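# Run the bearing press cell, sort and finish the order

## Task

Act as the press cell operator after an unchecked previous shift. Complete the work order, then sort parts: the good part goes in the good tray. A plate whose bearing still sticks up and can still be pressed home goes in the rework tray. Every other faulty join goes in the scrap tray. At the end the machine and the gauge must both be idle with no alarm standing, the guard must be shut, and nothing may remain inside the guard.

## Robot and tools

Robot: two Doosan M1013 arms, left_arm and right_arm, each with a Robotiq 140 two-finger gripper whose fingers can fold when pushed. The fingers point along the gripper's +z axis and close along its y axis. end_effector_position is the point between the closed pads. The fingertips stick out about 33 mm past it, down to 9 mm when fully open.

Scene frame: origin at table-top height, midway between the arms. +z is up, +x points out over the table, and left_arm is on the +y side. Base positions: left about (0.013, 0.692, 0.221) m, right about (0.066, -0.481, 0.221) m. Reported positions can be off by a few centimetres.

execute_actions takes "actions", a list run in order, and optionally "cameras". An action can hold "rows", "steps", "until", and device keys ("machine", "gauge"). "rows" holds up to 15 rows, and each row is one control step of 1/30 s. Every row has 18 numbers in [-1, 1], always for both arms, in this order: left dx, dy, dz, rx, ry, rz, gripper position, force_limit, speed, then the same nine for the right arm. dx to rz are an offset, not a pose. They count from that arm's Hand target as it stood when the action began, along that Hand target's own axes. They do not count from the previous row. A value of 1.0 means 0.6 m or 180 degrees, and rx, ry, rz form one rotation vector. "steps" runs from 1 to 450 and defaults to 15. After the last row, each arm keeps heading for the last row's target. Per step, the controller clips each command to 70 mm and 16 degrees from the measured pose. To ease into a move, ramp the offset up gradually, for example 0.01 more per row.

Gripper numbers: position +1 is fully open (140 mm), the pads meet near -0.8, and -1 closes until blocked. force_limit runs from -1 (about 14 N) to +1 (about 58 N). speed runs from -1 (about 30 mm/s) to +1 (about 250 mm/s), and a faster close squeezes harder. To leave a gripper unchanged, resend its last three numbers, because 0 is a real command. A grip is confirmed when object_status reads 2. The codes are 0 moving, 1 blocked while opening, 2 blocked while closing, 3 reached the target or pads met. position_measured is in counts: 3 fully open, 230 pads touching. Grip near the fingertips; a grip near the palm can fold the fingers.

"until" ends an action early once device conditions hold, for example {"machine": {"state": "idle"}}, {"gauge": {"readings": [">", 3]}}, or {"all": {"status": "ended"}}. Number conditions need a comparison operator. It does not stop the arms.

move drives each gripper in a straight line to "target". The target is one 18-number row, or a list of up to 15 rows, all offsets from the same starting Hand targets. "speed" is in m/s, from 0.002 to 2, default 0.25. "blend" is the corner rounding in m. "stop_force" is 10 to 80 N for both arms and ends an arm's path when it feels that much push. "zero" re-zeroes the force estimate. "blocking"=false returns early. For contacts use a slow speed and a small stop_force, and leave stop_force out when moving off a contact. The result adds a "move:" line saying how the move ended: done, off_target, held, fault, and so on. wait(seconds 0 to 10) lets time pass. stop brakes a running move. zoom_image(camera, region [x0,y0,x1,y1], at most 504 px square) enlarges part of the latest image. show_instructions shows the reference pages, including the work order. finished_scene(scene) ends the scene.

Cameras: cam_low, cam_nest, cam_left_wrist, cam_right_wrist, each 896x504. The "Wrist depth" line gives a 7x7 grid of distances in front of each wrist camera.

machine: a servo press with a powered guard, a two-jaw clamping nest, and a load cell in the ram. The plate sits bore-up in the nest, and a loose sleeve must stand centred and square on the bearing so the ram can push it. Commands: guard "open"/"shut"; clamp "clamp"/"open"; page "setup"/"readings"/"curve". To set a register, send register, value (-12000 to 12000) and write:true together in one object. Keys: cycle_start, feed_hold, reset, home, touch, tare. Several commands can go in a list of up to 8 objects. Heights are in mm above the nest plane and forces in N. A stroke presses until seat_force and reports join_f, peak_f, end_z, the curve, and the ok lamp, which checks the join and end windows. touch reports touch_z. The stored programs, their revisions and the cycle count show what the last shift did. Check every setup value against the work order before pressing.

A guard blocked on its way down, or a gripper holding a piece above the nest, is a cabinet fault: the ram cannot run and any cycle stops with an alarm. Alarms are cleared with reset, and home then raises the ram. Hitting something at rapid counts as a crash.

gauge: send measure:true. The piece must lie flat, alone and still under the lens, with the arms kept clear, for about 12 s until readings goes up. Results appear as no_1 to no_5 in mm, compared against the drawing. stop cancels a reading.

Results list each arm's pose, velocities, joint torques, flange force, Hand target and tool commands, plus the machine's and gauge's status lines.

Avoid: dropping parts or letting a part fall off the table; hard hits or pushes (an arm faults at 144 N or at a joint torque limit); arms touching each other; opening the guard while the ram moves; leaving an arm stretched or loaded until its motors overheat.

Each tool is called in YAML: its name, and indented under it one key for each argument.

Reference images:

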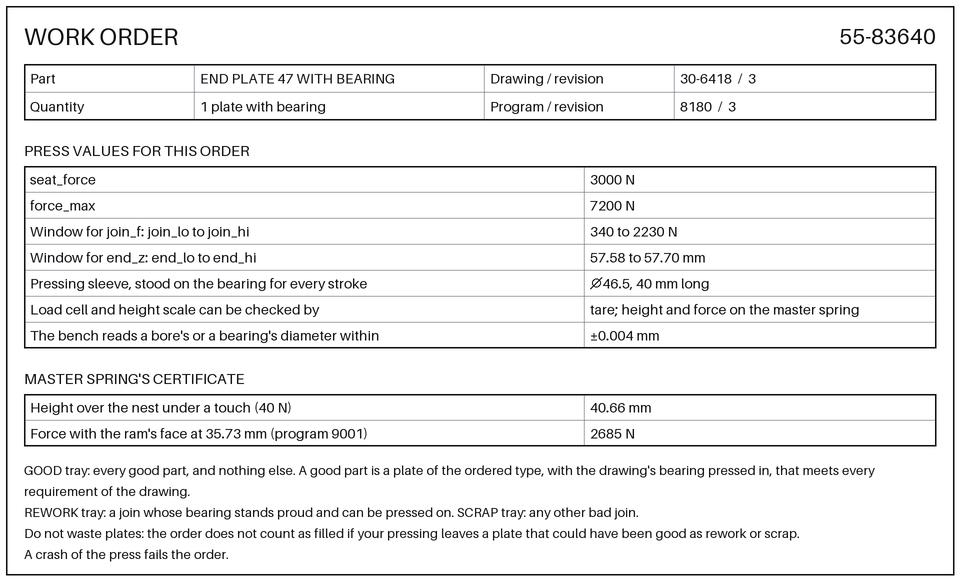

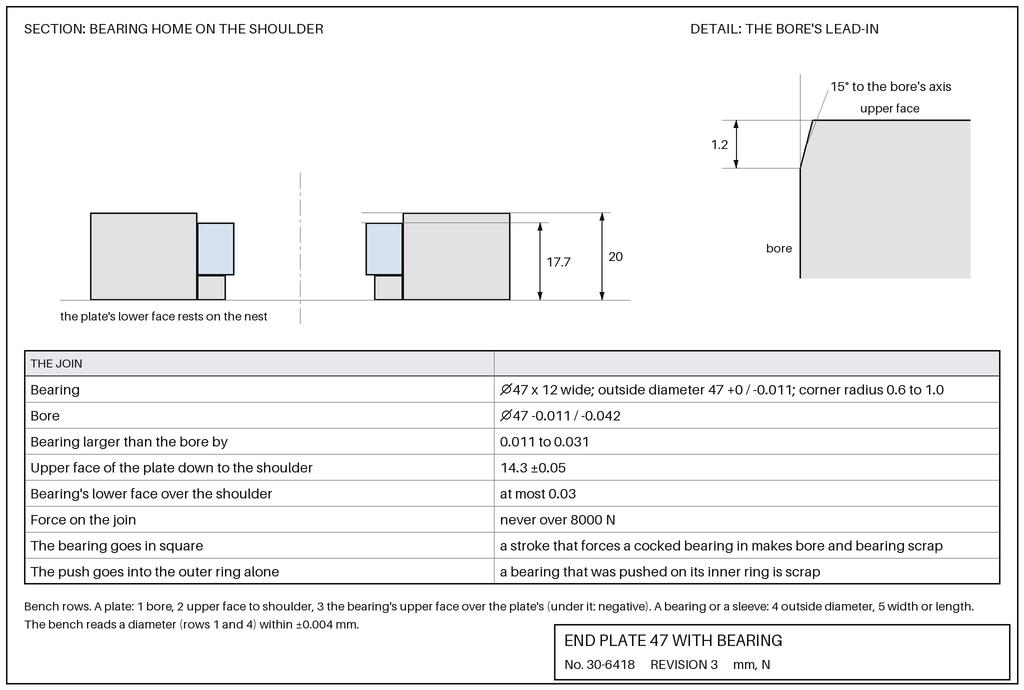

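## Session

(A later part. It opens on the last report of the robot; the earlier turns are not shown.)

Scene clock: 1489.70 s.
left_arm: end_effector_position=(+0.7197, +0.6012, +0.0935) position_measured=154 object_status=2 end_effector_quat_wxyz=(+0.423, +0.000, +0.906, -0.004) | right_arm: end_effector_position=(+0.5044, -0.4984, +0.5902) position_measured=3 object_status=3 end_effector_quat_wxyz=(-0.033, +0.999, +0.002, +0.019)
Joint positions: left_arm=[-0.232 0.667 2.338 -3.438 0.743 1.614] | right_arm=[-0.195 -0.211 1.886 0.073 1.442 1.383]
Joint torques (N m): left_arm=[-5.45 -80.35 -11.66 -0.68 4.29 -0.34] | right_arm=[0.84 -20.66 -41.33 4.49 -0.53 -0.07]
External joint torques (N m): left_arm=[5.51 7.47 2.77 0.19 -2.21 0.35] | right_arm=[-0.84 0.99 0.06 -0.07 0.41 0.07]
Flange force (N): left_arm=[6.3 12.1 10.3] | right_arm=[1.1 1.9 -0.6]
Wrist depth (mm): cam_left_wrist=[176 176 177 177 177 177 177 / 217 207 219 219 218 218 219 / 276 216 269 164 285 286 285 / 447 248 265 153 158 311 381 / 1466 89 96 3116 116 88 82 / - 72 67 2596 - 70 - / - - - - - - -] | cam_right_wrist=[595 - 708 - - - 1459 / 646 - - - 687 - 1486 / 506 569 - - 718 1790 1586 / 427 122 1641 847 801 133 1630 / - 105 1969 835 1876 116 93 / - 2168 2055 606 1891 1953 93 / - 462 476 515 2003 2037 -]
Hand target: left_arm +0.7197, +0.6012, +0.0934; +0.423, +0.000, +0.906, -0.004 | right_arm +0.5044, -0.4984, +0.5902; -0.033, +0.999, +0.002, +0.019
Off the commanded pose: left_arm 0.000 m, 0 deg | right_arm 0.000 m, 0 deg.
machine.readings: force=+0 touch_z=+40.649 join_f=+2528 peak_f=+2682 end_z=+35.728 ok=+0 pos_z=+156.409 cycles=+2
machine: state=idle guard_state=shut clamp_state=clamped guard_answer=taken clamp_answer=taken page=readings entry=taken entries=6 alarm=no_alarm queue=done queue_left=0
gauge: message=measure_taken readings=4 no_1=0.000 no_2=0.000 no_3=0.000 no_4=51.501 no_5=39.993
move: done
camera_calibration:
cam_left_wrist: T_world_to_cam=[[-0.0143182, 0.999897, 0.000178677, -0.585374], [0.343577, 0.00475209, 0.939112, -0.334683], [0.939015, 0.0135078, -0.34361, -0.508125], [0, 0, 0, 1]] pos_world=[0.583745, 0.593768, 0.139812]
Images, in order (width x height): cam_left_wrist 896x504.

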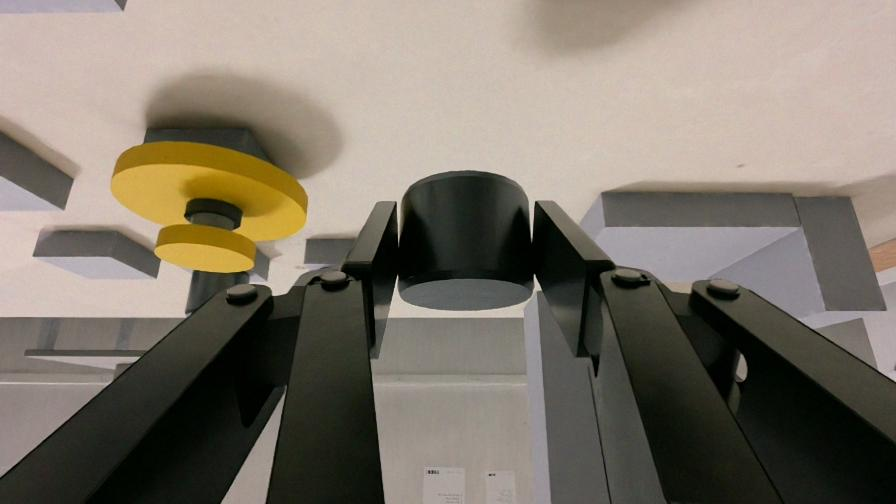

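move:
  target: [0.063,0,0.0529,0,0,0,-1,-0.3,-1,0,0,0,0,0,0,1,1,1]
  speed: 0.08

move:
  target: [0.0255,0,0.0214,0,0,0,-1,-0.3,-1,0,0,0,0,0,0,1,1,1]
  speed: 0.012
  stop_force: 10

execute_actions:
  actions:
    - {"rows":[[0,0,0,0,0,0,0.2,-0.3,-1,0,0,0,0,0,0,1,1,1]],"steps":60}

move:
  target:
    - [0,0,-0.2,0,0,0,0.2,-0.3,0,0,0,0,0,0,0,1,1,1]
    - [-0.1532,0,-0.2,0,0,0,0.2,-0.3,0,0,0,0,0,0,0,1,1,1]
    - [-0.1532,0,-0.2,0.1915,0,0.1608,0.2,-0.3,0,0,0,0,0,0,0,1,1,1]
  speed: [0.2,0.2,0.35]
  blend: [0.02,0.03,0]
  cameras: ["cam_left_wrist"]

Scene clock: 1498.97 s.
left_arm: end_effector_position=(+0.7198, +0.6009, +0.0441) position_measured=154 object_status=2 end_effector_quat_wxyz=(+0.423, +0.000, +0.906, -0.004) | right_arm: end_effector_position=(+0.5044, -0.4984, +0.5902) position_measured=3 object_status=3 end_effector_quat_wxyz=(-0.033, +0.999, +0.002, +0.019)
Joint positions: left_arm=[-0.232 0.777 2.32 -3.413 0.831 1.578] | right_arm=[-0.195 -0.211 1.886 0.073 1.442 1.383]
Joint torques (N m): left_arm=[-5.19 -83.1 -7.48 -0.27 4.48 -0.29] | right_arm=[0.72 -20.43 -41.2 4.47 -0.5 -0.13]
External joint torques (N m): left_arm=[5.3 5.68 2.44 0.1 -2.4 0.29] | right_arm=[-0.61 0.56 -0.28 -0.03 0.38 0.13]
Flange force (N): left_arm=[3.3 11.4 7.1] | right_arm=[1.0 1.2 -1.1]
Wrist depth (mm): cam_left_wrist=[114 114 107 116 111 111 107 / 134 141 116 116 117 117 128 / 184 184 184 163 185 185 185 / 244 201 210 153 158 266 266 / - 92 97 412 116 88 82 / - 72 67 - - 70 - / - - - - - - -] | cam_right_wrist=[571 592 691 - - - 1432 / 642 - 727 - 710 - 1515 / 485 625 741 - 687 1764 1565 / 430 122 1653 - - 133 1653 / - 105 1986 - 1777 124 93 / - 2129 2037 589 1921 2003 93 / - 462 477 519 2168 2129 -]
Hand target: left_arm +0.7198, +0.6009, +0.0440; +0.423, +0.000, +0.906, -0.004 | right_arm +0.5044, -0.4984, +0.5902; -0.033, +0.999, +0.002, +0.019
Off the commanded pose: left_arm 0.000 m, 0 deg | right_arm 0.000 m, 0 deg.
machine.readings: force=+0 touch_z=+40.649 join_f=+2528 peak_f=+2682 end_z=+35.728 ok=+0 pos_z=+156.409 cycles=+2
machine: state=idle guard_state=shut clamp_state=clamped guard_answer=taken clamp_answer=taken page=readings entry=taken entries=6 alarm=no_alarm queue=done queue_left=0
gauge: message=measure_taken readings=4 no_1=0.000 no_2=0.000 no_3=0.000 no_4=51.501 no_5=39.993
move: done

Scene clock: 1500.63 s.
left_arm: end_effector_position=(+0.7200, +0.6008, +0.0352) position_measured=154 object_status=2 end_effector_quat_wxyz=(+0.424, +0.000, +0.906, -0.004) | right_arm: end_effector_position=(+0.5044, -0.4984, +0.5902) position_measured=3 object_status=3 end_effector_quat_wxyz=(-0.033, +0.999, +0.002, +0.019)
Joint positions: left_arm=[-0.232 0.797 2.316 -3.409 0.846 1.572] | right_arm=[-0.195 -0.211 1.886 0.073 1.442 1.383]
Joint torques (N m): left_arm=[-6.28 -69.9 -2 0.14 -0.94 -0.26] | right_arm=[0.64 -20.27 -41.34 4.51 -0.52 -0.12]
External joint torques (N m): left_arm=[6.64 -8.49 -2.53 -0.28 3.04 0.26] | right_arm=[-0.75 0.57 -0.04 -0.09 0.4 0.11]
Flange force (N): left_arm=[-11.6 13.3 -6.0] | right_arm=[0.6 1.6 -0.8]
Wrist depth (mm): cam_left_wrist=[- 99 104 104 100 104 98 / 124 134 111 112 113 114 107 / 166 166 167 158 167 167 167 / 221 204 204 153 158 242 242 / 327 92 94 191 116 88 82 / - 72 67 3155 - 70 - / - - - - - - -] | cam_right_wrist=[548 589 - - - - 1407 / 646 622 - 714 669 - 1468 / 514 620 718 708 675 1688 1525 / 428 122 796 - 780 133 1586 / - 105 1953 - 1832 124 93 / - 2037 2020 603 1953 1953 93 / - 462 481 513 2020 2073 -]
Hand target: left_arm +0.7199, +0.6008, +0.0352; +0.423, +0.000, +0.906, -0.004 (not the last commanded pose) | right_arm +0.5044, -0.4984, +0.5902; -0.033, +0.999, +0.002, +0.019
Off the commanded pose: left_arm 0.011 m, 0 deg | right_arm 0.000 m, 0 deg.
machine.readings: force=+0 touch_z=+40.649 join_f=+2528 peak_f=+2682 end_z=+35.728 ok=+0 pos_z=+156.409 cycles=+2
machine: state=idle guard_state=shut clamp_state=clamped guard_answer=taken clamp_answer=taken page=readings entry=taken entries=6 alarm=no_alarm queue=done queue_left=0
gauge: message=measure_taken readings=4 no_1=0.000 no_2=0.000 no_3=0.000 no_4=51.501 no_5=39.993
move: contact (left_arm)

Scene clock: 1502.83 s.
left_arm: end_effector_position=(+0.7199, +0.6008, +0.0352) position_measured=104 object_status=3 end_effector_quat_wxyz=(+0.423, +0.000, +0.906, -0.004) | right_arm: end_effector_position=(+0.5044, -0.4984, +0.5902) position_measured=3 object_status=3 end_effector_quat_wxyz=(-0.033, +0.999, +0.002, +0.019)
Joint positions: left_arm=[-0.232 0.797 2.316 -3.409 0.846 1.572] | right_arm=[-0.195 -0.211 1.886 0.073 1.442 1.383]
Joint torques (N m): left_arm=[-5.56 -78.96 -4.85 -0.27 2.56 -0.25] | right_arm=[0.85 -20.6 -41.44 4.49 -0.5 -0.11]
External joint torques (N m): left_arm=[5.69 0.62 0.45 0.15 -0.48 0.25] | right_arm=[-0.88 0.88 0.19 -0.07 0.38 0.11]
Flange force (N): left_arm=[-2.1 12.2 2.8] | right_arm=[0.8 1.9 -0.3]
Wrist depth (mm): cam_left_wrist=[- 99 104 104 100 104 98 / 123 133 111 113 113 114 107 / 166 166 166 158 166 177 166 / - 204 141 153 155 221 222 / - 88 141 427 371 88 87 / - - 3116 - 506 - 77 / - - - 2932 524 - 72] | cam_right_wrist=[581 598 666 640 - 653 1441 / 625 622 721 701 664 705 1525 / 503 620 734 - 734 1713 1597 / 430 122 765 - 780 133 1619 / - 105 1937 760 1832 123 93 / - 2230 2091 600 1921 2020 93 / - 461 476 513 2626 2091 -]
Hand target: left_arm +0.7199, +0.6008, +0.0352; +0.423, +0.000, +0.906, -0.004 | right_arm +0.5044, -0.4984, +0.5902; -0.033, +0.999, +0.002, +0.019
Off the commanded pose: left_arm 0.000 m, 0 deg | right_arm 0.000 m, 0 deg.
machine.readings: force=+0 touch_z=+40.649 join_f=+2528 peak_f=+2682 end_z=+35.728 ok=+0 pos_z=+156.409 cycles=+2
machine: state=idle guard_state=shut clamp_state=clamped guard_answer=taken clamp_answer=taken page=readings entry=taken entries=6 alarm=no_alarm queue=done queue_left=0
gauge: message=measure_taken readings=4 no_1=0.000 no_2=0.000 no_3=0.000 no_4=51.501 no_5=39.993

Scene clock: 1505.80 s.
left_arm: end_effector_position=(+0.6868, +0.6019, +0.1826) position_measured=104 object_status=3 end_effector_quat_wxyz=(+0.392, +0.347, +0.836, -0.165) | right_arm: end_effector_position=(+0.5044, -0.4984, +0.5902) position_measured=3 object_status=3 end_effector_quat_wxyz=(-0.033, +0.999, +0.002, +0.019)
Joint positions: left_arm=[0.152 0.505 2.268 -1.909 0.697 1.109] | right_arm=[-0.195 -0.211 1.886 0.073 1.442 1.383]
Joint torques (N m): left_arm=[-5.48 -63.39 -13.31 -1.46 2.32 -0.16] | right_arm=[0.78 -20.53 -41.39 4.51 -0.48 -0.07]
External joint torques (N m): left_arm=[5.44 0.86 0.57 0.35 -0.46 0.16] | right_arm=[-0.8 0.84 0.02 -0.08 0.35 0.07]
Flange force (N): left_arm=[6.5 6.9 -6.1] | right_arm=[0.9 1.8 -0.6]
Wrist depth (mm): cam_left_wrist=[287 273 271 295 270 291 269 / 354 353 360 338 364 361 359 / 414 462 469 364 - 475 446 / 411 465 126 620 148 628 2570 / - 88 120 5934 1994 94 87 / - - 5539 3462 - - 77 / - - - 5796 - - 72] | cam_right_wrist=[563 591 - - 655 - 1459 / - 624 693 703 687 1738 1535 / 508 - - - - 714 1586 / 396 113 780 - 743 132 1641 / - 105 2003 - 1832 123 93 / - 2188 2020 597 2020 1738 93 / - 461 474 516 2073 2110 -]
Hand target: left_arm +0.6868, +0.6019, +0.1826; +0.392, +0.347, +0.836, -0.165 | right_arm +0.5044, -0.4984, +0.5902; -0.033, +0.999, +0.002, +0.019
Off the commanded pose: left_arm 0.000 m, 0 deg | right_arm 0.000 m, 0 deg.
machine.readings: force=+0 touch_z=+40.649 join_f=+2528 peak_f=+2682 end_z=+35.728 ok=+0 pos_z=+156.409 cycles=+2
machine: state=idle guard_state=shut clamp_state=clamped guard_answer=taken clamp_answer=taken page=readings entry=taken entries=6 alarm=no_alarm queue=done queue_left=0
gauge: message=measure_taken readings=4 no_1=0.000 no_2=0.000 no_3=0.000 no_4=51.501 no_5=39.993
move: done
camera_calibration:
cam_left_wrist: T_world_to_cam=[[0.696878, 0.71718, 0.00363723, -0.905447], [0.241013, -0.238961, 0.940644, -0.190265], [0.67548, -0.654638, -0.339376, 0.135695], [0, 0, 0, 1]] pos_world=[0.585183, 0.692734, 0.228317]
Images, in order (width x height): cam_left_wrist 896x504.

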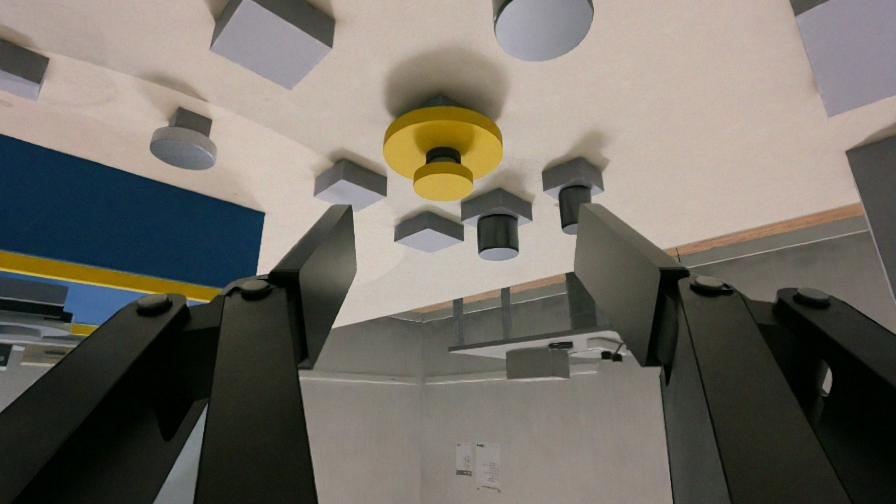

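move:
  target: [-0.2665,0.079,0.4548,0,0,0,0.2,-0.3,0,0,0,0,0,0,0,1,1,1]
  speed: 0.2
  cameras: ["cam_left_wrist"]

Scene clock: 1521.57 s.
left_arm: end_effector_position=(+0.9403, +0.4138, +0.1314) position_measured=104 object_status=3 end_effector_quat_wxyz=(+0.392, +0.347, +0.836, -0.165) | right_arm: end_effector_position=(+0.5044, -0.4984, +0.5902) position_measured=3 object_status=3 end_effector_quat_wxyz=(-0.033, +0.999, +0.002, +0.019)
Joint positions: left_arm=[-0.137 0.794 1.758 -1.929 0.496 0.824] | right_arm=[-0.195 -0.211 1.886 0.073 1.442 1.383]
Joint torques (N m): left_arm=[-5.59 -95.68 -23.67 -1.66 2.08 -0.24] | right_arm=[0.75 -20.64 -41.31 4.46 -0.52 -0.06]
External joint torques (N m): left_arm=[5.8 0.1 1.84 0.15 -0.55 0.24] | right_arm=[-0.76 1.05 0.08 -0.05 0.4 0.06]
Flange force (N): left_arm=[4.7 3.6 -5.7] | right_arm=[1.2 1.8 -0.5]
Wrist depth (mm): cam_left_wrist=[223 224 224 188 217 226 225 / 275 276 253 190 279 278 279 / 361 361 362 364 343 366 2206 / 518 477 141 481 149 2680 2543 / - 88 109 2010 149 94 87 / - - - 4887 - - 77 / - - - 2680 - - 72] | cam_right_wrist=[579 606 - - 655 - 1415 / 632 625 699 - - 1374 1525 / 503 603 727 - - 1496 1597 / 426 122 1832 - 765 132 1653 / - 105 1906 879 1861 116 93 / - 2129 2168 601 1937 2003 93 / - 462 476 516 2091 2073 -]
Hand target: left_arm +0.9403, +0.4138, +0.1314; +0.392, +0.347, +0.836, -0.165 | right_arm +0.5044, -0.4984, +0.5902; -0.033, +0.999, +0.002, +0.019
Off the commanded pose: left_arm 0.000 m, 0 deg | right_arm 0.000 m, 0 deg.
machine.readings: force=+0 touch_z=+40.649 join_f=+2528 peak_f=+2682 end_z=+35.728 ok=+0 pos_z=+156.409 cycles=+2
machine: state=idle guard_state=shut clamp_state=clamped guard_answer=taken clamp_answer=taken page=readings entry=taken entries=6 alarm=no_alarm queue=done queue_left=0
gauge: message=measure_taken readings=4 no_1=0.000 no_2=0.000 no_3=0.000 no_4=51.501 no_5=39.993
move: done
camera_calibration:
cam_left_wrist: T_world_to_cam=[[0.69691, 0.71715, 0.0035469, -0.947084], [0.241046, -0.238895, 0.940652, -0.248188], [0.675436, -0.654694, -0.339354, -0.175925], [0, 0, 0, 1]] pos_world=[0.838683, 0.504734, 0.177117]
Images, in order (width x height): cam_left_wrist 896x504.

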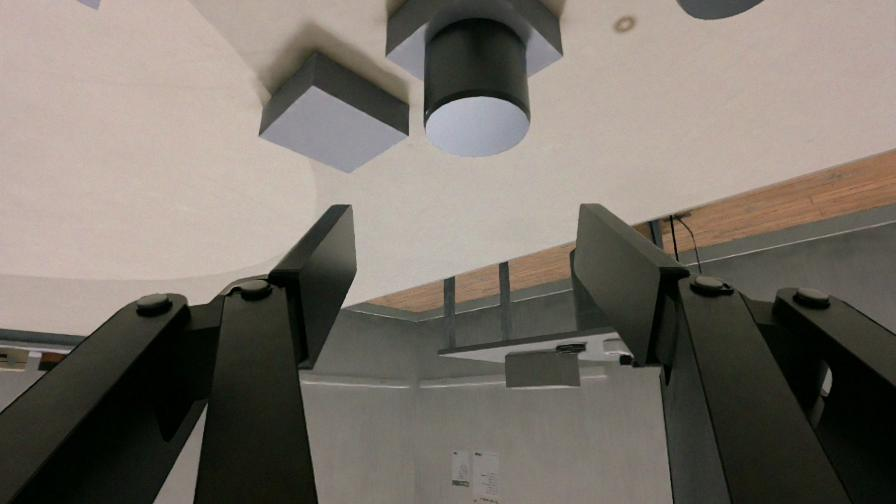

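move:
  target: [0.0884,0.0105,0.1057,0,0,0,0.2,-0.3,0,0,0,0,0,0,0,1,1,1]
  speed: 0.08
  cameras: ["cam_left_wrist"]

execute_actions:
  actions:
    - {"rows":[[0,0,0,0,0,0,-1,-0.3,-1,0,0,0,0,0,0,1,1,1]],"steps":75}

move:
  target: [-0.0613,0,-0.0514,0,0,0,-1,-0.3,-1,0,0,0,0,0,0,1,1,1]
  speed: 0.06
  cameras: ["cam_left_wrist"]

Scene clock: 1535.37 s.
left_arm: end_effector_position=(+0.9552, +0.4075, +0.0502) position_measured=104 object_status=3 end_effector_quat_wxyz=(+0.392, +0.347, +0.836, -0.165) | right_arm: end_effector_position=(+0.5044, -0.4984, +0.5902) position_measured=3 object_status=3 end_effector_quat_wxyz=(-0.033, +0.999, +0.002, +0.019)
Joint positions: left_arm=[-0.142 0.921 1.706 -2.057 0.524 0.966] | right_arm=[-0.195 -0.211 1.886 0.073 1.442 1.383]
Joint torques (N m): left_arm=[-5.3 -101.72 -19.24 -1.81 2.16 -0.5] | right_arm=[0.59 -20.38 -41.29 4.49 -0.49 -0.09]
External joint torques (N m): left_arm=[5.61 0.32 0.25 0.25 -0.46 0.5] | right_arm=[-0.49 0.76 0.1 -0.08 0.38 0.08]
Flange force (N): left_arm=[3.5 5.4 -3.2] | right_arm=[0.8 1.1 -0.4]
Wrist depth (mm): cam_left_wrist=[121 121 121 118 122 95 82 / 149 149 150 140 151 144 77 / 195 196 185 146 176 198 78 / 258 260 141 139 149 264 289 / - 88 120 157 133 94 87 / - - - - 1673 - 77 / - - 3894 - - - 72] | cam_right_wrist=[556 578 - 666 658 - 1432 / - 594 - 708 622 673 1525 / 513 632 - - - 723 1630 / - 122 1804 - 739 133 1664 / - 105 1921 - 1818 124 93 / - 2055 2055 606 1969 1921 93 / - 463 470 517 2110 2148 -]
Hand target: left_arm +0.9552, +0.4075, +0.0501; +0.392, +0.347, +0.836, -0.165 | right_arm +0.5044, -0.4984, +0.5902; -0.033, +0.999, +0.002, +0.019
Off the commanded pose: left_arm 0.000 m, 0 deg | right_arm 0.000 m, 0 deg.
machine.readings: force=+0 touch_z=+40.649 join_f=+2528 peak_f=+2682 end_z=+35.728 ok=+0 pos_z=+156.409 cycles=+2
machine: state=idle guard_state=shut clamp_state=clamped guard_answer=taken clamp_answer=taken page=readings entry=taken entries=6 alarm=no_alarm queue=done queue_left=0
gauge: message=measure_taken readings=4 no_1=0.000 no_2=0.000 no_3=0.000 no_4=51.501 no_5=39.993
move: done
camera_calibration:
cam_left_wrist: T_world_to_cam=[[0.696957, 0.717104, 0.00352351, -0.952605], [0.241062, -0.238911, 0.940644, -0.176838], [0.675381, -0.654739, -0.339377, -0.217697], [0, 0, 0, 1]] pos_world=[0.853583, 0.498334, 0.095817]
Images, in order (width x height): cam_left_wrist 896x504.

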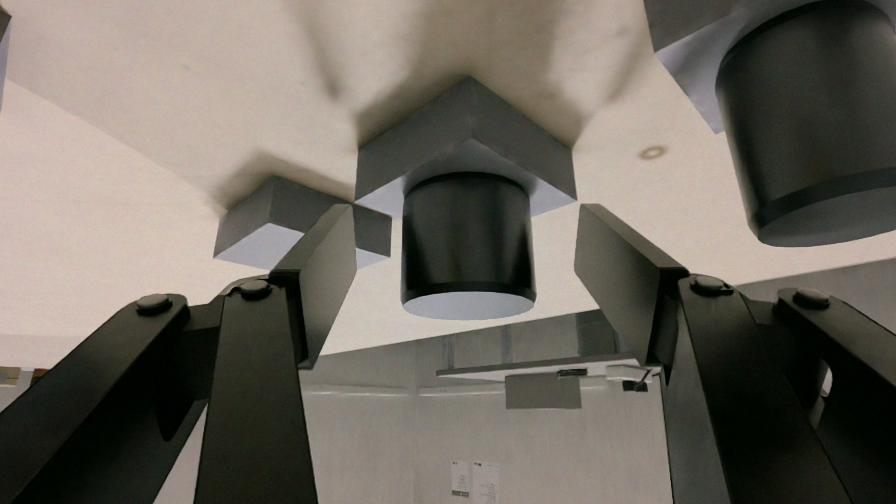

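Scene clock: 1538.07 s.
left_arm: end_effector_position=(+0.9552, +0.4075, +0.0501) position_measured=161 object_status=2 end_effector_quat_wxyz=(+0.392, +0.347, +0.836, -0.165) | right_arm: end_effector_position=(+0.5044, -0.4984, +0.5902) position_measured=3 object_status=3 end_effector_quat_wxyz=(-0.033, +0.999, +0.002, +0.019)
Joint positions: left_arm=[-0.142 0.921 1.706 -2.057 0.524 0.966] | right_arm=[-0.195 -0.211 1.886 0.073 1.442 1.383]
Joint torques (N m): left_arm=[-10.4 -92.33 -15.19 -0.75 1.57 -0.48] | right_arm=[0.62 -20.8 -41.35 4.51 -0.54 -0.1]
External joint torques (N m): left_arm=[10.63 -9.39 -4.07 -0.84 0.15 0.48] | right_arm=[-0.6 0.97 -0.02 -0.08 0.41 0.1]
Flange force (N): left_arm=[-2.1 9.0 -12.5] | right_arm=[1.3 1.3 -0.7]
Wrist depth (mm): cam_left_wrist=[121 121 122 118 122 95 82 / 149 150 151 140 151 144 77 / 208 196 185 144 187 198 78 / 282 260 201 139 145 288 290 / 437 - 94 156 112 87 2652 / - 74 67 - - 75 - / - - - 4020 - - -] | cam_right_wrist=[568 589 - - 669 - 1468 / 563 615 - - - - 1525 / 494 568 - - - 2188 1565 / 427 122 1630 - 780 132 1653 / - 105 2020 793 1891 123 93 / - 2148 2129 595 1986 1969 93 / - 458 475 515 2037 2055 -]
Hand target: left_arm +0.9552, +0.4075, +0.0501; +0.392, +0.347, +0.836, -0.165 | right_arm +0.5044, -0.4984, +0.5902; -0.033, +0.999, +0.002, +0.019
Off the commanded pose: left_arm 0.000 m, 0 deg | right_arm 0.000 m, 0 deg.
machine.readings: force=+0 touch_z=+40.649 join_f=+2528 peak_f=+2682 end_z=+35.728 ok=+0 pos_z=+156.409 cycles=+2
machine: state=idle guard_state=shut clamp_state=clamped guard_answer=taken clamp_answer=taken page=readings entry=taken entries=6 alarm=no_alarm queue=done queue_left=0
gauge: message=measure_taken readings=4 no_1=0.000 no_2=0.000 no_3=0.000 no_4=51.501 no_5=39.993

Scene clock: 1539.30 s.
left_arm: end_effector_position=(+0.9551, +0.4077, +0.0980) position_measured=161 object_status=2 end_effector_quat_wxyz=(+0.392, +0.347, +0.836, -0.165) | right_arm: end_effector_position=(+0.5044, -0.4984, +0.5902) position_measured=3 object_status=3 end_effector_quat_wxyz=(-0.033, +0.999, +0.002, +0.019)
Joint positions: left_arm=[-0.141 0.854 1.719 -1.969 0.501 0.865] | right_arm=[-0.195 -0.211 1.886 0.073 1.442 1.383]
Joint torques (N m): left_arm=[-5.28 -104.13 -24.15 -1.91 3.17 -0.32] | right_arm=[0.52 -20.5 -41.35 4.51 -0.51 -0.11]
External joint torques (N m): left_arm=[5.56 5.42 3.13 0.37 -1.59 0.32] | right_arm=[-0.6 0.93 0.18 -0.1 0.39 0.11]
Flange force (N): left_arm=[7.8 4.6 0.1] | right_arm=[1.0 1.3 -0.3]
Wrist depth (mm): cam_left_wrist=[180 181 182 166 184 170 169 / 223 224 214 190 227 217 226 / 291 294 249 152 295 293 314 / 422 423 362 139 144 2832 2932 / - - 94 156 112 88 2374 / - 74 67 - - 75 - / - - - - - - -] | cam_right_wrist=[586 557 - - 642 669 1407 / 568 639 718 693 - 1299 1486 / 507 630 732 743 - 1676 1545 / 463 122 2003 - - 132 1664 / - 98 1953 - 1790 123 93 / - 2110 2091 604 2037 1906 93 / - 463 473 514 2129 2055 -]
Hand target: left_arm +0.9551, +0.4077, +0.0981; +0.392, +0.347, +0.836, -0.165 | right_arm +0.5044, -0.4984, +0.5902; -0.033, +0.999, +0.002, +0.019
Off the commanded pose: left_arm 0.000 m, 0 deg | right_arm 0.000 m, 0 deg.
machine.readings: force=+0 touch_z=+40.649 join_f=+2528 peak_f=+2682 end_z=+35.728 ok=+0 pos_z=+156.409 cycles=+2
machine: state=idle guard_state=shut clamp_state=clamped guard_answer=taken clamp_answer=taken page=readings entry=taken entries=6 alarm=no_alarm queue=done queue_left=0
gauge: message=measure_taken readings=4 no_1=0.000 no_2=0.000 no_3=0.000 no_4=51.501 no_5=39.993
move: done
camera_calibration:
cam_left_wrist: T_world_to_cam=[[0.696957, 0.717104, 0.00352351, -0.95292], [0.241062, -0.238911, 0.940644, -0.221799], [0.675381, -0.654739, -0.339377, -0.201177], [0, 0, 0, 1]] pos_world=[0.853483, 0.498634, 0.143717]
Images, in order (width x height): cam_left_wrist 896x504.

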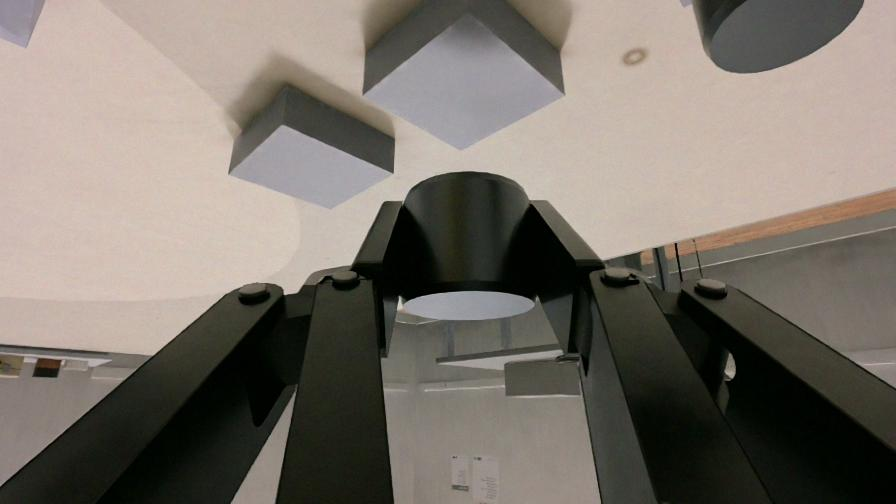

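move:
  target:
    - [-0.1532,0,-0.1286,0,0,0,-1,-0.3,-1,0,0,0,0,0,0,1,1,1]
    - [0.1215,-0.145,-0.6165,0,0,0,-1,-0.3,-1,0,0,0,0,0,0,1,1,1]
    - [0.1215,-0.145,-0.6165,0.1915,0,0.1608,-1,-0.3,-1,0,0,0,0,0,0,1,1,1]
  speed: [0.12,0.25,0.35]
  blend: [0.03,0.03,0]

execute_actions:
  actions:
    - {"machine":{"guard":"open"},"rows":[[0,0,0,0,0,0,-1,-0.3,-1,0,0,0,0,0,0,1,1,1]],"steps":75}
  cameras: ["cam_nest"]

zoom_image:
  camera: "cam_nest"
  region: [370, 200, 510, 350]

Scene clock: 1552.17 s.
left_arm: end_effector_position=(+0.6603, +0.5818, +0.2783) position_measured=161 object_status=2 end_effector_quat_wxyz=(+0.301, +0.641, +0.639, -0.301) | right_arm: end_effector_position=(+0.5044, -0.4984, +0.5902) position_measured=3 object_status=3 end_effector_quat_wxyz=(-0.033, +0.999, +0.002, +0.019)
Joint positions: left_arm=[0.206 0.506 1.929 -0.976 1.158 0.801] | right_arm=[-0.195 -0.211 1.886 0.073 1.442 1.383]
Joint torques (N m): left_arm=[-5.44 -77.46 -26.05 -0.86 2.86 -0.22] | right_arm=[0.37 -20.3 -41.38 4.54 -0.53 -0.14]
External joint torques (N m): left_arm=[5.4 3.22 1.72 1.09 -1.36 0.22] | right_arm=[-0.39 0.65 0.11 -0.12 0.4 0.14]
Flange force (N): left_arm=[9.5 -1.8 -2.4] | right_arm=[0.7 0.7 -0.5]
Wrist depth (mm): cam_left_wrist=[419 393 366 396 394 339 413 / 1860 497 498 505 448 485 518 / 2374 2308 601 147 - - 1588 / 3414 3280 139 139 125 3280 3280 / - - 94 157 112 88 3116 / - 74 67 681 - 75 - / - - - 646 - - -] | cam_right_wrist=[565 563 - 675 - 629 1468 / 614 632 - 671 - 1343 1477 / 513 635 - - - - 1608 / 430 122 1751 - - 132 1653 / - 105 1969 - 1921 124 93 / - 2148 2037 634 1804 1921 93 / - 461 479 510 2003 2148 -]
Hand target: left_arm +0.6603, +0.5818, +0.2783; +0.301, +0.641, +0.639, -0.301 | right_arm +0.5044, -0.4984, +0.5902; -0.033, +0.999, +0.002, +0.019
Off the commanded pose: left_arm 0.000 m, 0 deg | right_arm 0.000 m, 0 deg.
machine.readings: force=+0 touch_z=+40.649 join_f=+2528 peak_f=+2682 end_z=+35.728 ok=+0 pos_z=+156.409 cycles=+2
machine: state=idle guard_state=shut clamp_state=clamped guard_answer=taken clamp_answer=taken page=readings entry=taken entries=6 alarm=no_alarm queue=done queue_left=0
gauge: message=measure_taken readings=4 no_1=0.000 no_2=0.000 no_3=0.000 no_4=51.501 no_5=39.993
move: done

Scene clock: 1554.87 s.
left_arm: end_effector_position=(+0.6603, +0.5818, +0.2783) position_measured=161 object_status=2 end_effector_quat_wxyz=(+0.301, +0.641, +0.639, -0.301) | right_arm: end_effector_position=(+0.5044, -0.4984, +0.5902) position_measured=3 object_status=3 end_effector_quat_wxyz=(-0.033, +0.999, +0.002, +0.019)
Joint positions: left_arm=[0.206 0.506 1.929 -0.976 1.158 0.801] | right_arm=[-0.195 -0.211 1.886 0.073 1.442 1.383]
Joint torques (N m): left_arm=[-5.47 -78.21 -26.34 -0.78 2.96 -0.24] | right_arm=[0.76 -20.6 -41.44 4.47 -0.49 -0.09]
External joint torques (N m): left_arm=[5.4 4.07 2.14 1.02 -1.47 0.24] | right_arm=[-0.68 0.75 0.03 -0.04 0.36 0.09]
Flange force (N): left_arm=[10.5 -1.8 -1.4] | right_arm=[0.9 1.5 -0.6]
Wrist depth (mm): cam_left_wrist=[426 390 370 400 403 334 375 / 1917 - 496 468 - 515 530 / 2420 2444 593 146 - - 3077 / 3368 2967 139 139 125 - 3414 / - - 94 158 112 83 1511 / - 74 67 666 - 75 - / - - - 620 - - -] | cam_right_wrist=[557 - - 656 644 634 1424 / 601 611 - 699 673 1790 1505 / 431 625 - 725 757 1653 1653 / 395 113 1846 - - 133 1653 / - 105 1891 829 1777 123 93 / - 2055 2020 617 2037 1921 93 / - 454 476 521 2003 2020 -]
Hand target: left_arm +0.6603, +0.5818, +0.2783; +0.301, +0.641, +0.639, -0.301 | right_arm +0.5044, -0.4984, +0.5902; -0.033, +0.999, +0.002, +0.019
Off the commanded pose: left_arm 0.000 m, 0 deg | right_arm 0.000 m, 0 deg.
machine.readings: force=+0 touch_z=+40.649 join_f=+2528 peak_f=+2682 end_z=+35.728 ok=+0 pos_z=+156.409 cycles=+2
machine: state=idle guard_state=open clamp_state=clamped guard_answer=taken clamp_answer=taken page=readings entry=taken entries=6 alarm=no_alarm queue=done queue_left=0
gauge: message=measure_taken readings=4 no_1=0.000 no_2=0.000 no_3=0.000 no_4=51.501 no_5=39.993
Images, in order (width x height): cam_nest 896x504.

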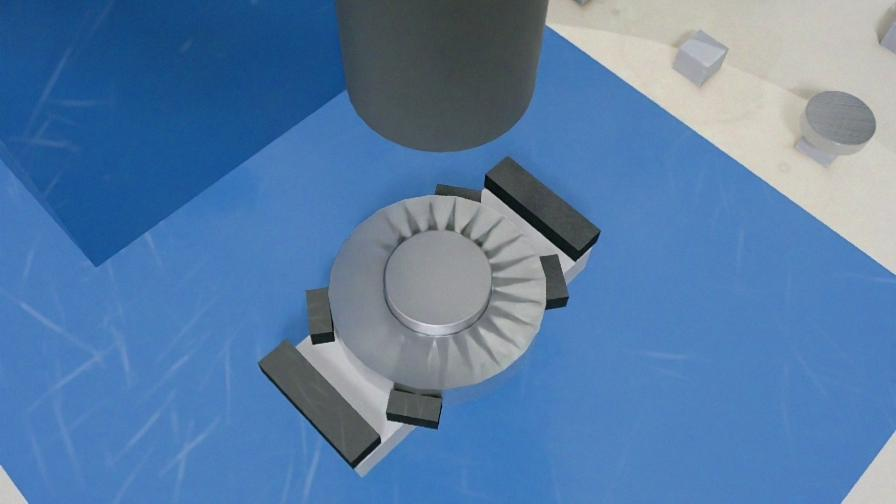

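Scaled by 3.360.

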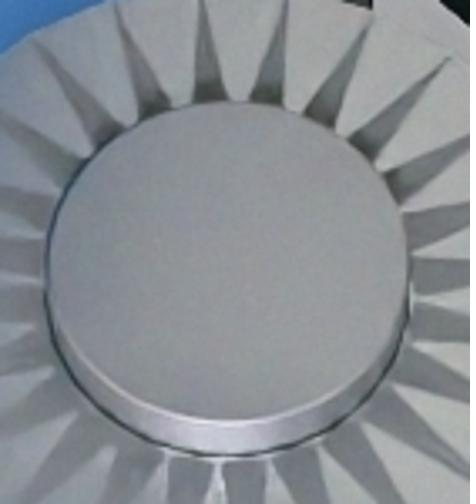

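move:
  target:
    - [-0.2182,-0.0922,0.3066,0,0,0,-1,-0.3,-1,0,0,0,0,0,0,1,1,1]
    - [-0.2937,-0.0985,0.6566,0,0,0,-1,-0.3,-1,0,0,0,0,0,0,1,1,1]
    - [-0.2656,-0.0985,0.6802,0,0,0,-1,-0.3,-1,0,0,0,0,0,0,1,1,1]
  speed: [0.25,0.15,0.06]
  blend: [0.03,0.01,0]

move:
  target: [0.0191,0,0.016,0,0,0,-1,-0.3,-1,0,0,0,0,0,0,1,1,1]
  speed: 0.006
  stop_force: 10
  cameras: ["cam_left_wrist"]

Scene clock: 1569.83 s.
left_arm: end_effector_position=(+0.6001, +0.1661, +0.1406) position_measured=161 object_status=2 end_effector_quat_wxyz=(+0.301, +0.641, +0.639, -0.301) | right_arm: end_effector_position=(+0.5044, -0.4984, +0.5902) position_measured=3 object_status=3 end_effector_quat_wxyz=(-0.033, +0.999, +0.002, +0.019)
Joint positions: left_arm=[-0.447 0.69 1.985 -1.618 0.752 0.95] | right_arm=[-0.195 -0.211 1.886 0.073 1.442 1.383]
Joint torques (N m): left_arm=[-5.36 -86.79 -18.43 -1.72 3.28 -0.24] | right_arm=[0.94 -20.54 -41.35 4.49 -0.52 -0.08]
External joint torques (N m): left_arm=[5.75 4.84 2.4 0.82 -1.59 0.24] | right_arm=[-1.01 0.77 -0.02 -0.07 0.39 0.08]
Flange force (N): left_arm=[10.2 3.8 -2.0] | right_arm=[0.8 2.3 -0.8]
Wrist depth (mm): cam_left_wrist=[148 148 146 148 149 149 149 / - 141 141 142 143 143 142 / 174 175 176 158 178 179 180 / 212 218 216 139 146 239 514 / 201 - 94 256 112 82 - / - - 67 3116 - 75 - / - - - - - - -] | cam_right_wrist=[564 588 - 653 669 - 1424 / 563 - - 687 691 1486 1496 / 446 629 - 716 729 1630 1641 / 406 122 775 765 - 132 1664 / - 98 1876 767 1876 124 93 / - 1986 2073 600 1906 1921 93 / - 459 475 518 2091 2055 -]
Hand target: left_arm +0.6001, +0.1661, +0.1405; +0.301, +0.641, +0.639, -0.301 | right_arm +0.5044, -0.4984, +0.5902; -0.033, +0.999, +0.002, +0.019
Off the commanded pose: left_arm 0.000 m, 0 deg | right_arm 0.000 m, 0 deg.
machine.readings: force=+0 touch_z=+40.649 join_f=+2528 peak_f=+2682 end_z=+35.728 ok=+0 pos_z=+156.409 cycles=+2
machine: state=idle guard_state=open clamp_state=clamped guard_answer=taken clamp_answer=taken page=readings entry=taken entries=6 alarm=no_alarm queue=done queue_left=0
gauge: message=measure_taken readings=4 no_1=0.000 no_2=0.000 no_3=0.000 no_4=51.501 no_5=39.993
move: done

Scene clock: 1572.53 s.
left_arm: end_effector_position=(+0.6002, +0.1659, +0.1281) position_measured=161 object_status=2 end_effector_quat_wxyz=(+0.301, +0.641, +0.638, -0.301) | right_arm: end_effector_position=(+0.5044, -0.4984, +0.5902) position_measured=3 object_status=3 end_effector_quat_wxyz=(-0.033, +0.999, +0.002, +0.019)
Joint positions: left_arm=[-0.447 0.71 1.984 -1.638 0.753 0.978] | right_arm=[-0.195 -0.211 1.886 0.073 1.442 1.383]
Joint torques (N m): left_arm=[-10.67 -75.76 -15.98 -1.08 1.08 -0.1] | right_arm=[0.99 -20.62 -41.25 4.45 -0.49 -0.09]
External joint torques (N m): left_arm=[10.84 -7.37 0.36 0.14 0.66 0.1] | right_arm=[-1 0.93 -0.06 -0.03 0.37 0.09]
Flange force (N): left_arm=[2.6 2.2 -21.4] | right_arm=[1.1 2.3 -0.7]
Wrist depth (mm): cam_left_wrist=[148 148 148 148 148 149 148 / 137 139 138 138 139 139 139 / 149 150 151 143 153 154 155 / 208 210 186 138 145 206 225 / - - 94 223 125 83 - / - 74 67 3237 - 75 - / - - - - - - -] | cam_right_wrist=[563 585 687 - 712 - 1450 / 582 630 689 689 642 703 1486 / 471 637 748 734 723 732 1619 / 407 122 807 - 772 132 1619 / - 105 1937 863 1861 124 93 / - 2168 2110 597 1921 1969 93 / - 462 474 518 2148 2020 -]
Hand target: left_arm +0.6001, +0.1659, +0.1280; +0.301, +0.641, +0.638, -0.301 (not the last commanded pose) | right_arm +0.5044, -0.4984, +0.5902; -0.033, +0.999, +0.002, +0.019
Off the commanded pose: left_arm 0.003 m, 0 deg | right_arm 0.000 m, 0 deg.
machine.readings: force=+0 touch_z=+40.649 join_f=+2528 peak_f=+2682 end_z=+35.728 ok=+0 pos_z=+156.409 cycles=+2
machine: state=idle guard_state=open clamp_state=clamped guard_answer=taken clamp_answer=taken page=readings entry=taken entries=6 alarm=no_alarm queue=done queue_left=0
gauge: message=measure_taken readings=4 no_1=0.000 no_2=0.000 no_3=0.000 no_4=51.501 no_5=39.993
move: contact (left_arm)
camera_calibration:
cam_left_wrist: T_world_to_cam=[[0.999862, 0.0140814, 0.0088297, -0.598066], [-0.00353846, -0.338724, 0.940879, -0.0589445], [0.0162397, -0.940781, -0.338627, 0.333343], [0, 0, 0, 1]] pos_world=[0.592361, 0.302059, 0.173619]
Images, in order (width x height): cam_left_wrist 896x504.

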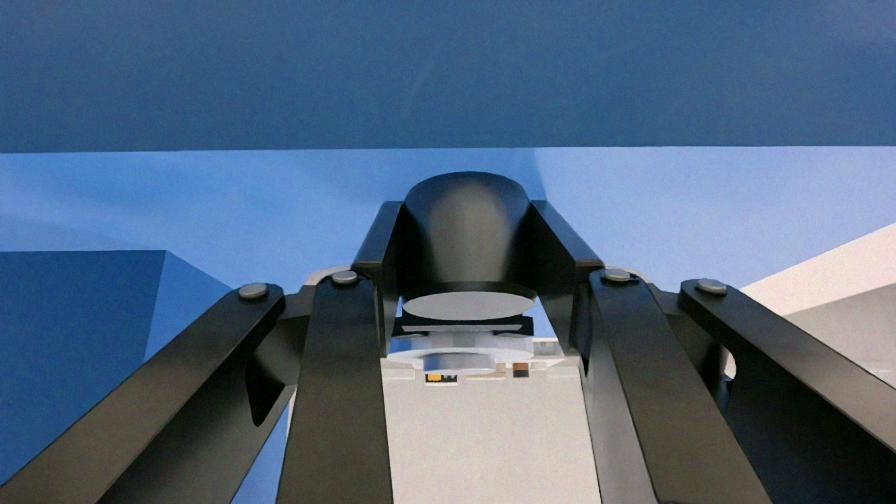

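execute_actions:
  actions:
    - {"rows":[[0,0,0,0,0,0,0.2,-0.3,-1,0,0,0,0,0,0,1,1,1]],"steps":45}
    - {"rows":[[0,0,0,0,0,0,-1,-0.3,-1,0,0,0,0,0,0,1,1,1]],"steps":60}
  cameras: ["cam_left_wrist"]

zoom_image:
  camera: "cam_left_wrist"
  region: [370, 110, 570, 270]

zoom_image:
  camera: "cam_left_wrist"
  region: [370, 220, 570, 380]

Scene clock: 1583.77 s.
left_arm: end_effector_position=(+0.6001, +0.1659, +0.1280) position_measured=161 object_status=2 end_effector_quat_wxyz=(+0.301, +0.641, +0.638, -0.301) | right_arm: end_effector_position=(+0.5044, -0.4984, +0.5902) position_measured=3 object_status=3 end_effector_quat_wxyz=(-0.033, +0.999, +0.002, +0.019)
Joint positions: left_arm=[-0.447 0.71 1.984 -1.638 0.753 0.978] | right_arm=[-0.195 -0.211 1.886 0.073 1.442 1.383]
Joint torques (N m): left_arm=[-8.38 -75.96 -15.74 -0.94 0.36 -0.03] | right_arm=[0.66 -20.27 -41.39 4.52 -0.5 -0.1]
External joint torques (N m): left_arm=[8.59 -6.58 0.51 0.02 1.37 0.03] | right_arm=[-0.7 0.61 0.04 -0.09 0.38 0.1]
External joint torques at the end of the 1st action: left_arm=[5.51 0.41 0.14 0.08 -0.47 0.25] | right_arm=[-1.1 0.99 -0.11 -0.07 0.41 0.07]
Flange force (N): left_arm=[1.7 1.0 -18.3] | right_arm=[0.6 1.5 -0.6]
Flange force at the end of the 1st action (N): left_arm=[5.6 3.6 -5.1] | right_arm=[1.2 2.5 -0.9]
Wrist depth (mm): cam_left_wrist=[148 148 148 148 148 148 149 / 137 139 139 139 139 139 139 / 149 150 151 143 153 154 155 / 207 212 185 139 145 206 203 / - 89 94 223 113 87 82 / - 74 67 3511 - 75 - / - - - - - - -] | cam_right_wrist=[568 611 - - 644 640 1432 / 331 627 662 721 716 712 1525 / 471 630 - 741 727 1555 1565 / 408 113 801 - 801 132 1676 / - 105 1921 - 1861 123 93 / - 2037 1986 611 1906 1891 93 / - 464 471 515 2037 2129 -]
Hand target: left_arm +0.6001, +0.1659, +0.1280; +0.301, +0.641, +0.638, -0.301 | right_arm +0.5044, -0.4984, +0.5902; -0.033, +0.999, +0.002, +0.019
Off the commanded pose: left_arm 0.000 m, 0 deg | right_arm 0.000 m, 0 deg.
machine.readings: force=+0 touch_z=+40.649 join_f=+2528 peak_f=+2682 end_z=+35.728 ok=+0 pos_z=+156.409 cycles=+2
machine: state=idle guard_state=open clamp_state=clamped guard_answer=taken clamp_answer=taken page=readings entry=taken entries=6 alarm=no_alarm queue=done queue_left=0
gauge: message=measure_taken readings=4 no_1=0.000 no_2=0.000 no_3=0.000 no_4=51.501 no_5=39.993
camera_calibration:
cam_left_wrist: T_world_to_cam=[[0.999862, 0.0140809, 0.00883113, -0.598066], [-0.0035379, -0.338844, 0.940836, -0.058901], [0.0162402, -0.940737, -0.338747, 0.333351], [0, 0, 0, 1]] pos_world=[0.592361, 0.302058, 0.173619]
Images, in order (width x height): cam_left_wrist 896x504.

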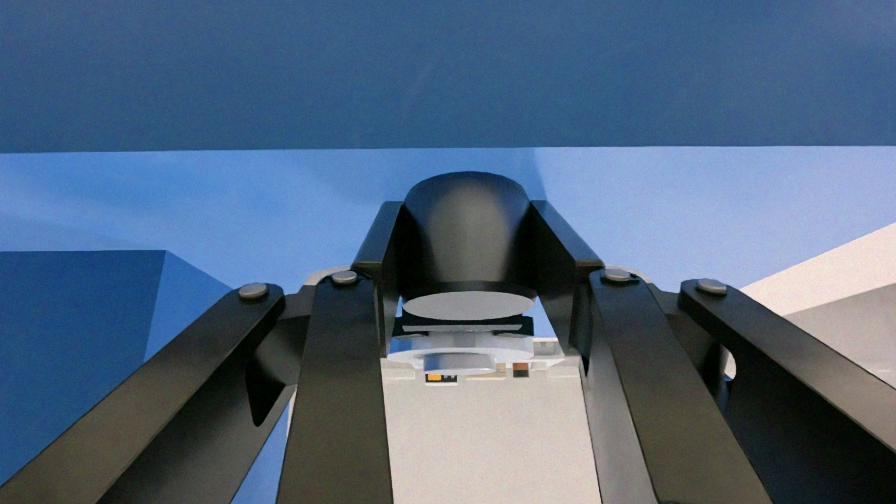

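Scaled by 2.520.

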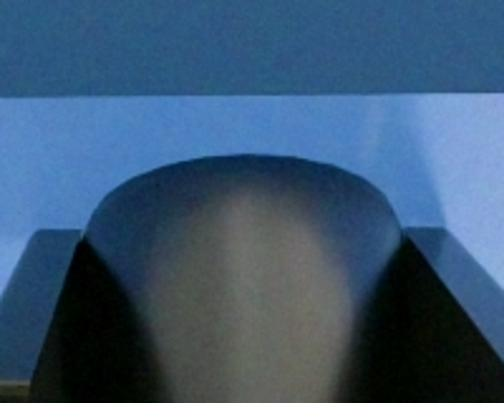

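Scaled by 2.520.

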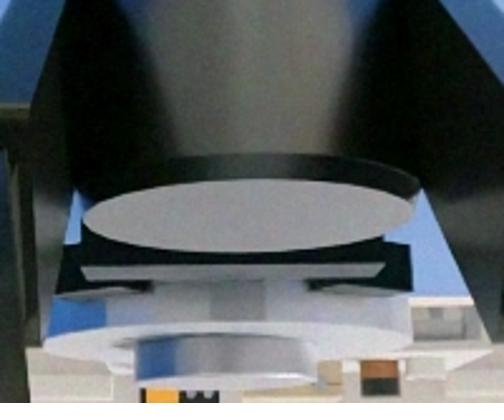

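move:
  target:
    - [-0.0779,0,-0.0654,0,0,0,-1,-0.3,-1,0,0,0,0,0,0,1,1,1]
    - [-0.2372,0.0018,0.1243,0,0,0,-1,-0.3,-1,0,0,0,0,0,0,1,1,1]
    - [-0.227,0.0018,0.1328,0,0,0,-1,-0.3,-1,0,0,0,0,0,0,1,1,1]
  speed: [0.08,0.08,0.03]
  cameras: ["cam_nest","cam_left_wrist"]

zoom_image:
  camera: "cam_nest"
  region: [340, 160, 540, 360]

zoom_image:
  camera: "cam_left_wrist"
  region: [370, 100, 570, 260]

Scene clock: 1607.07 s.
left_arm: end_effector_position=(+0.6007, +0.0177, +0.1822) position_measured=161 object_status=2 end_effector_quat_wxyz=(+0.301, +0.641, +0.638, -0.301) | right_arm: end_effector_position=(+0.5044, -0.4984, +0.5902) position_measured=3 object_status=3 end_effector_quat_wxyz=(-0.033, +0.999, +0.002, +0.019)
Joint positions: left_arm=[-0.629 0.695 1.828 -1.599 0.651 0.722] | right_arm=[-0.195 -0.211 1.886 0.073 1.442 1.383]
Joint torques (N m): left_arm=[-5.06 -92.53 -25.01 -1.9 2.74 -0.28] | right_arm=[0.66 -20.52 -41.36 4.5 -0.52 -0.09]
External joint torques (N m): left_arm=[5.46 3.69 2.61 0.88 -1.37 0.28] | right_arm=[-0.54 0.8 0.06 -0.07 0.4 0.09]
Flange force (N): left_arm=[7.4 3.6 -2.4] | right_arm=[0.9 1.2 -0.5]
Wrist depth (mm): cam_left_wrist=[155 161 156 131 134 163 164 / - 199 200 138 153 203 213 / - 245 260 150 250 266 477 / 163 234 318 139 140 - 605 / - 89 94 157 112 87 3776 / - 74 67 3116 - 75 - / - - - 2832 - - -] | cam_right_wrist=[551 584 - - 658 646 1432 / 528 627 - - - 718 1515 / 468 585 - - - 1969 1619 / 394 113 2037 - - 132 1664 / - 105 1969 - 1832 123 93 / - 2168 2003 604 1937 1921 93 / - 461 474 513 2091 2091 -]
Hand target: left_arm +0.6006, +0.0177, +0.1821; +0.301, +0.641, +0.638, -0.301 | right_arm +0.5044, -0.4984, +0.5902; -0.033, +0.999, +0.002, +0.019
Off the commanded pose: left_arm 0.000 m, 0 deg | right_arm 0.000 m, 0 deg.
machine.readings: force=+0 touch_z=+40.649 join_f=+2528 peak_f=+2682 end_z=+35.728 ok=+0 pos_z=+156.409 cycles=+2
machine: state=idle guard_state=open clamp_state=clamped guard_answer=taken clamp_answer=taken page=readings entry=taken entries=6 alarm=no_alarm queue=done queue_left=0
gauge: message=measure_taken readings=4 no_1=0.000 no_2=0.000 no_3=0.000 no_4=51.501 no_5=39.993
move: done
camera_calibration:
cam_left_wrist: T_world_to_cam=[[0.99986, 0.0141408, 0.00895935, -0.596993], [-0.00363671, -0.338933, 0.940803, -0.159969], [0.0163403, -0.940704, -0.338835, 0.212113], [0, 0, 0, 1]] pos_world=[0.592861, 0.153758, 0.227719]
Images, in order (width x height): cam_nest 896x504, cam_left_wrist 896x504.

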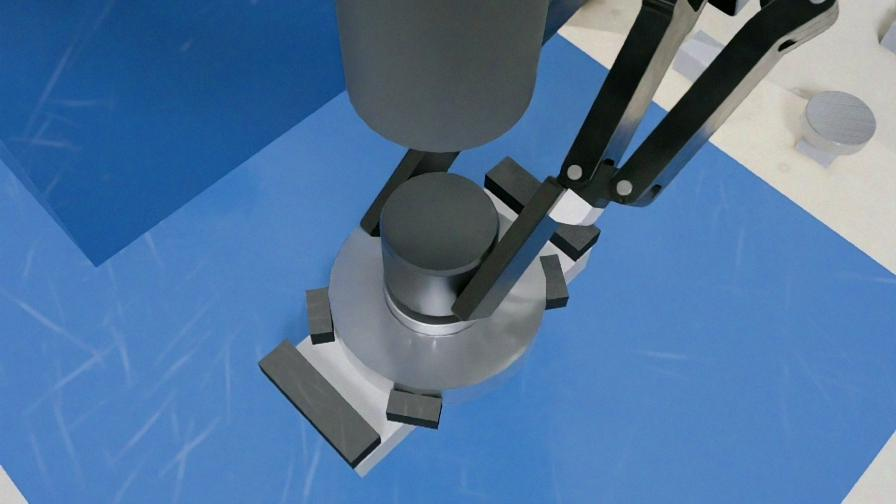

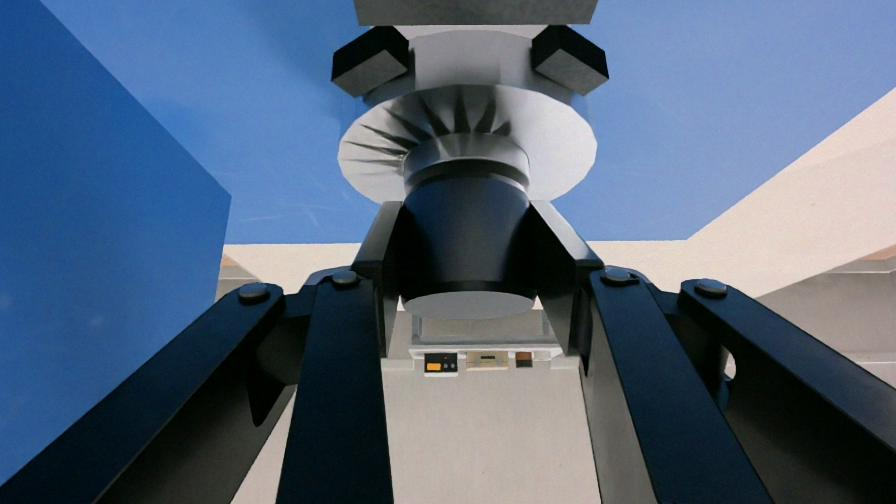

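Scaled by 2.520.

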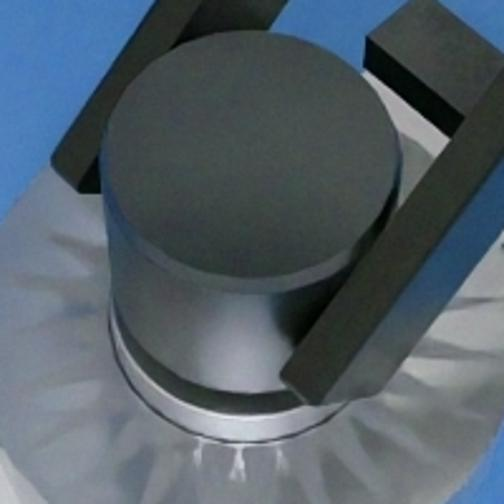

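Scaled by 2.520.

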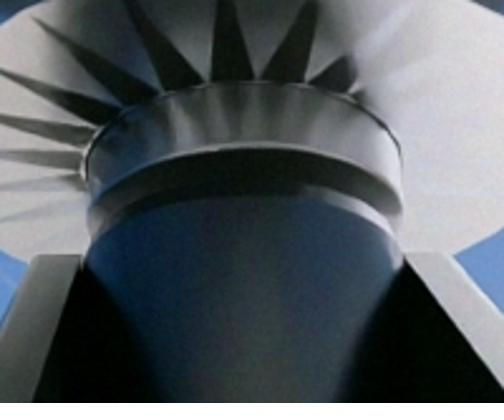

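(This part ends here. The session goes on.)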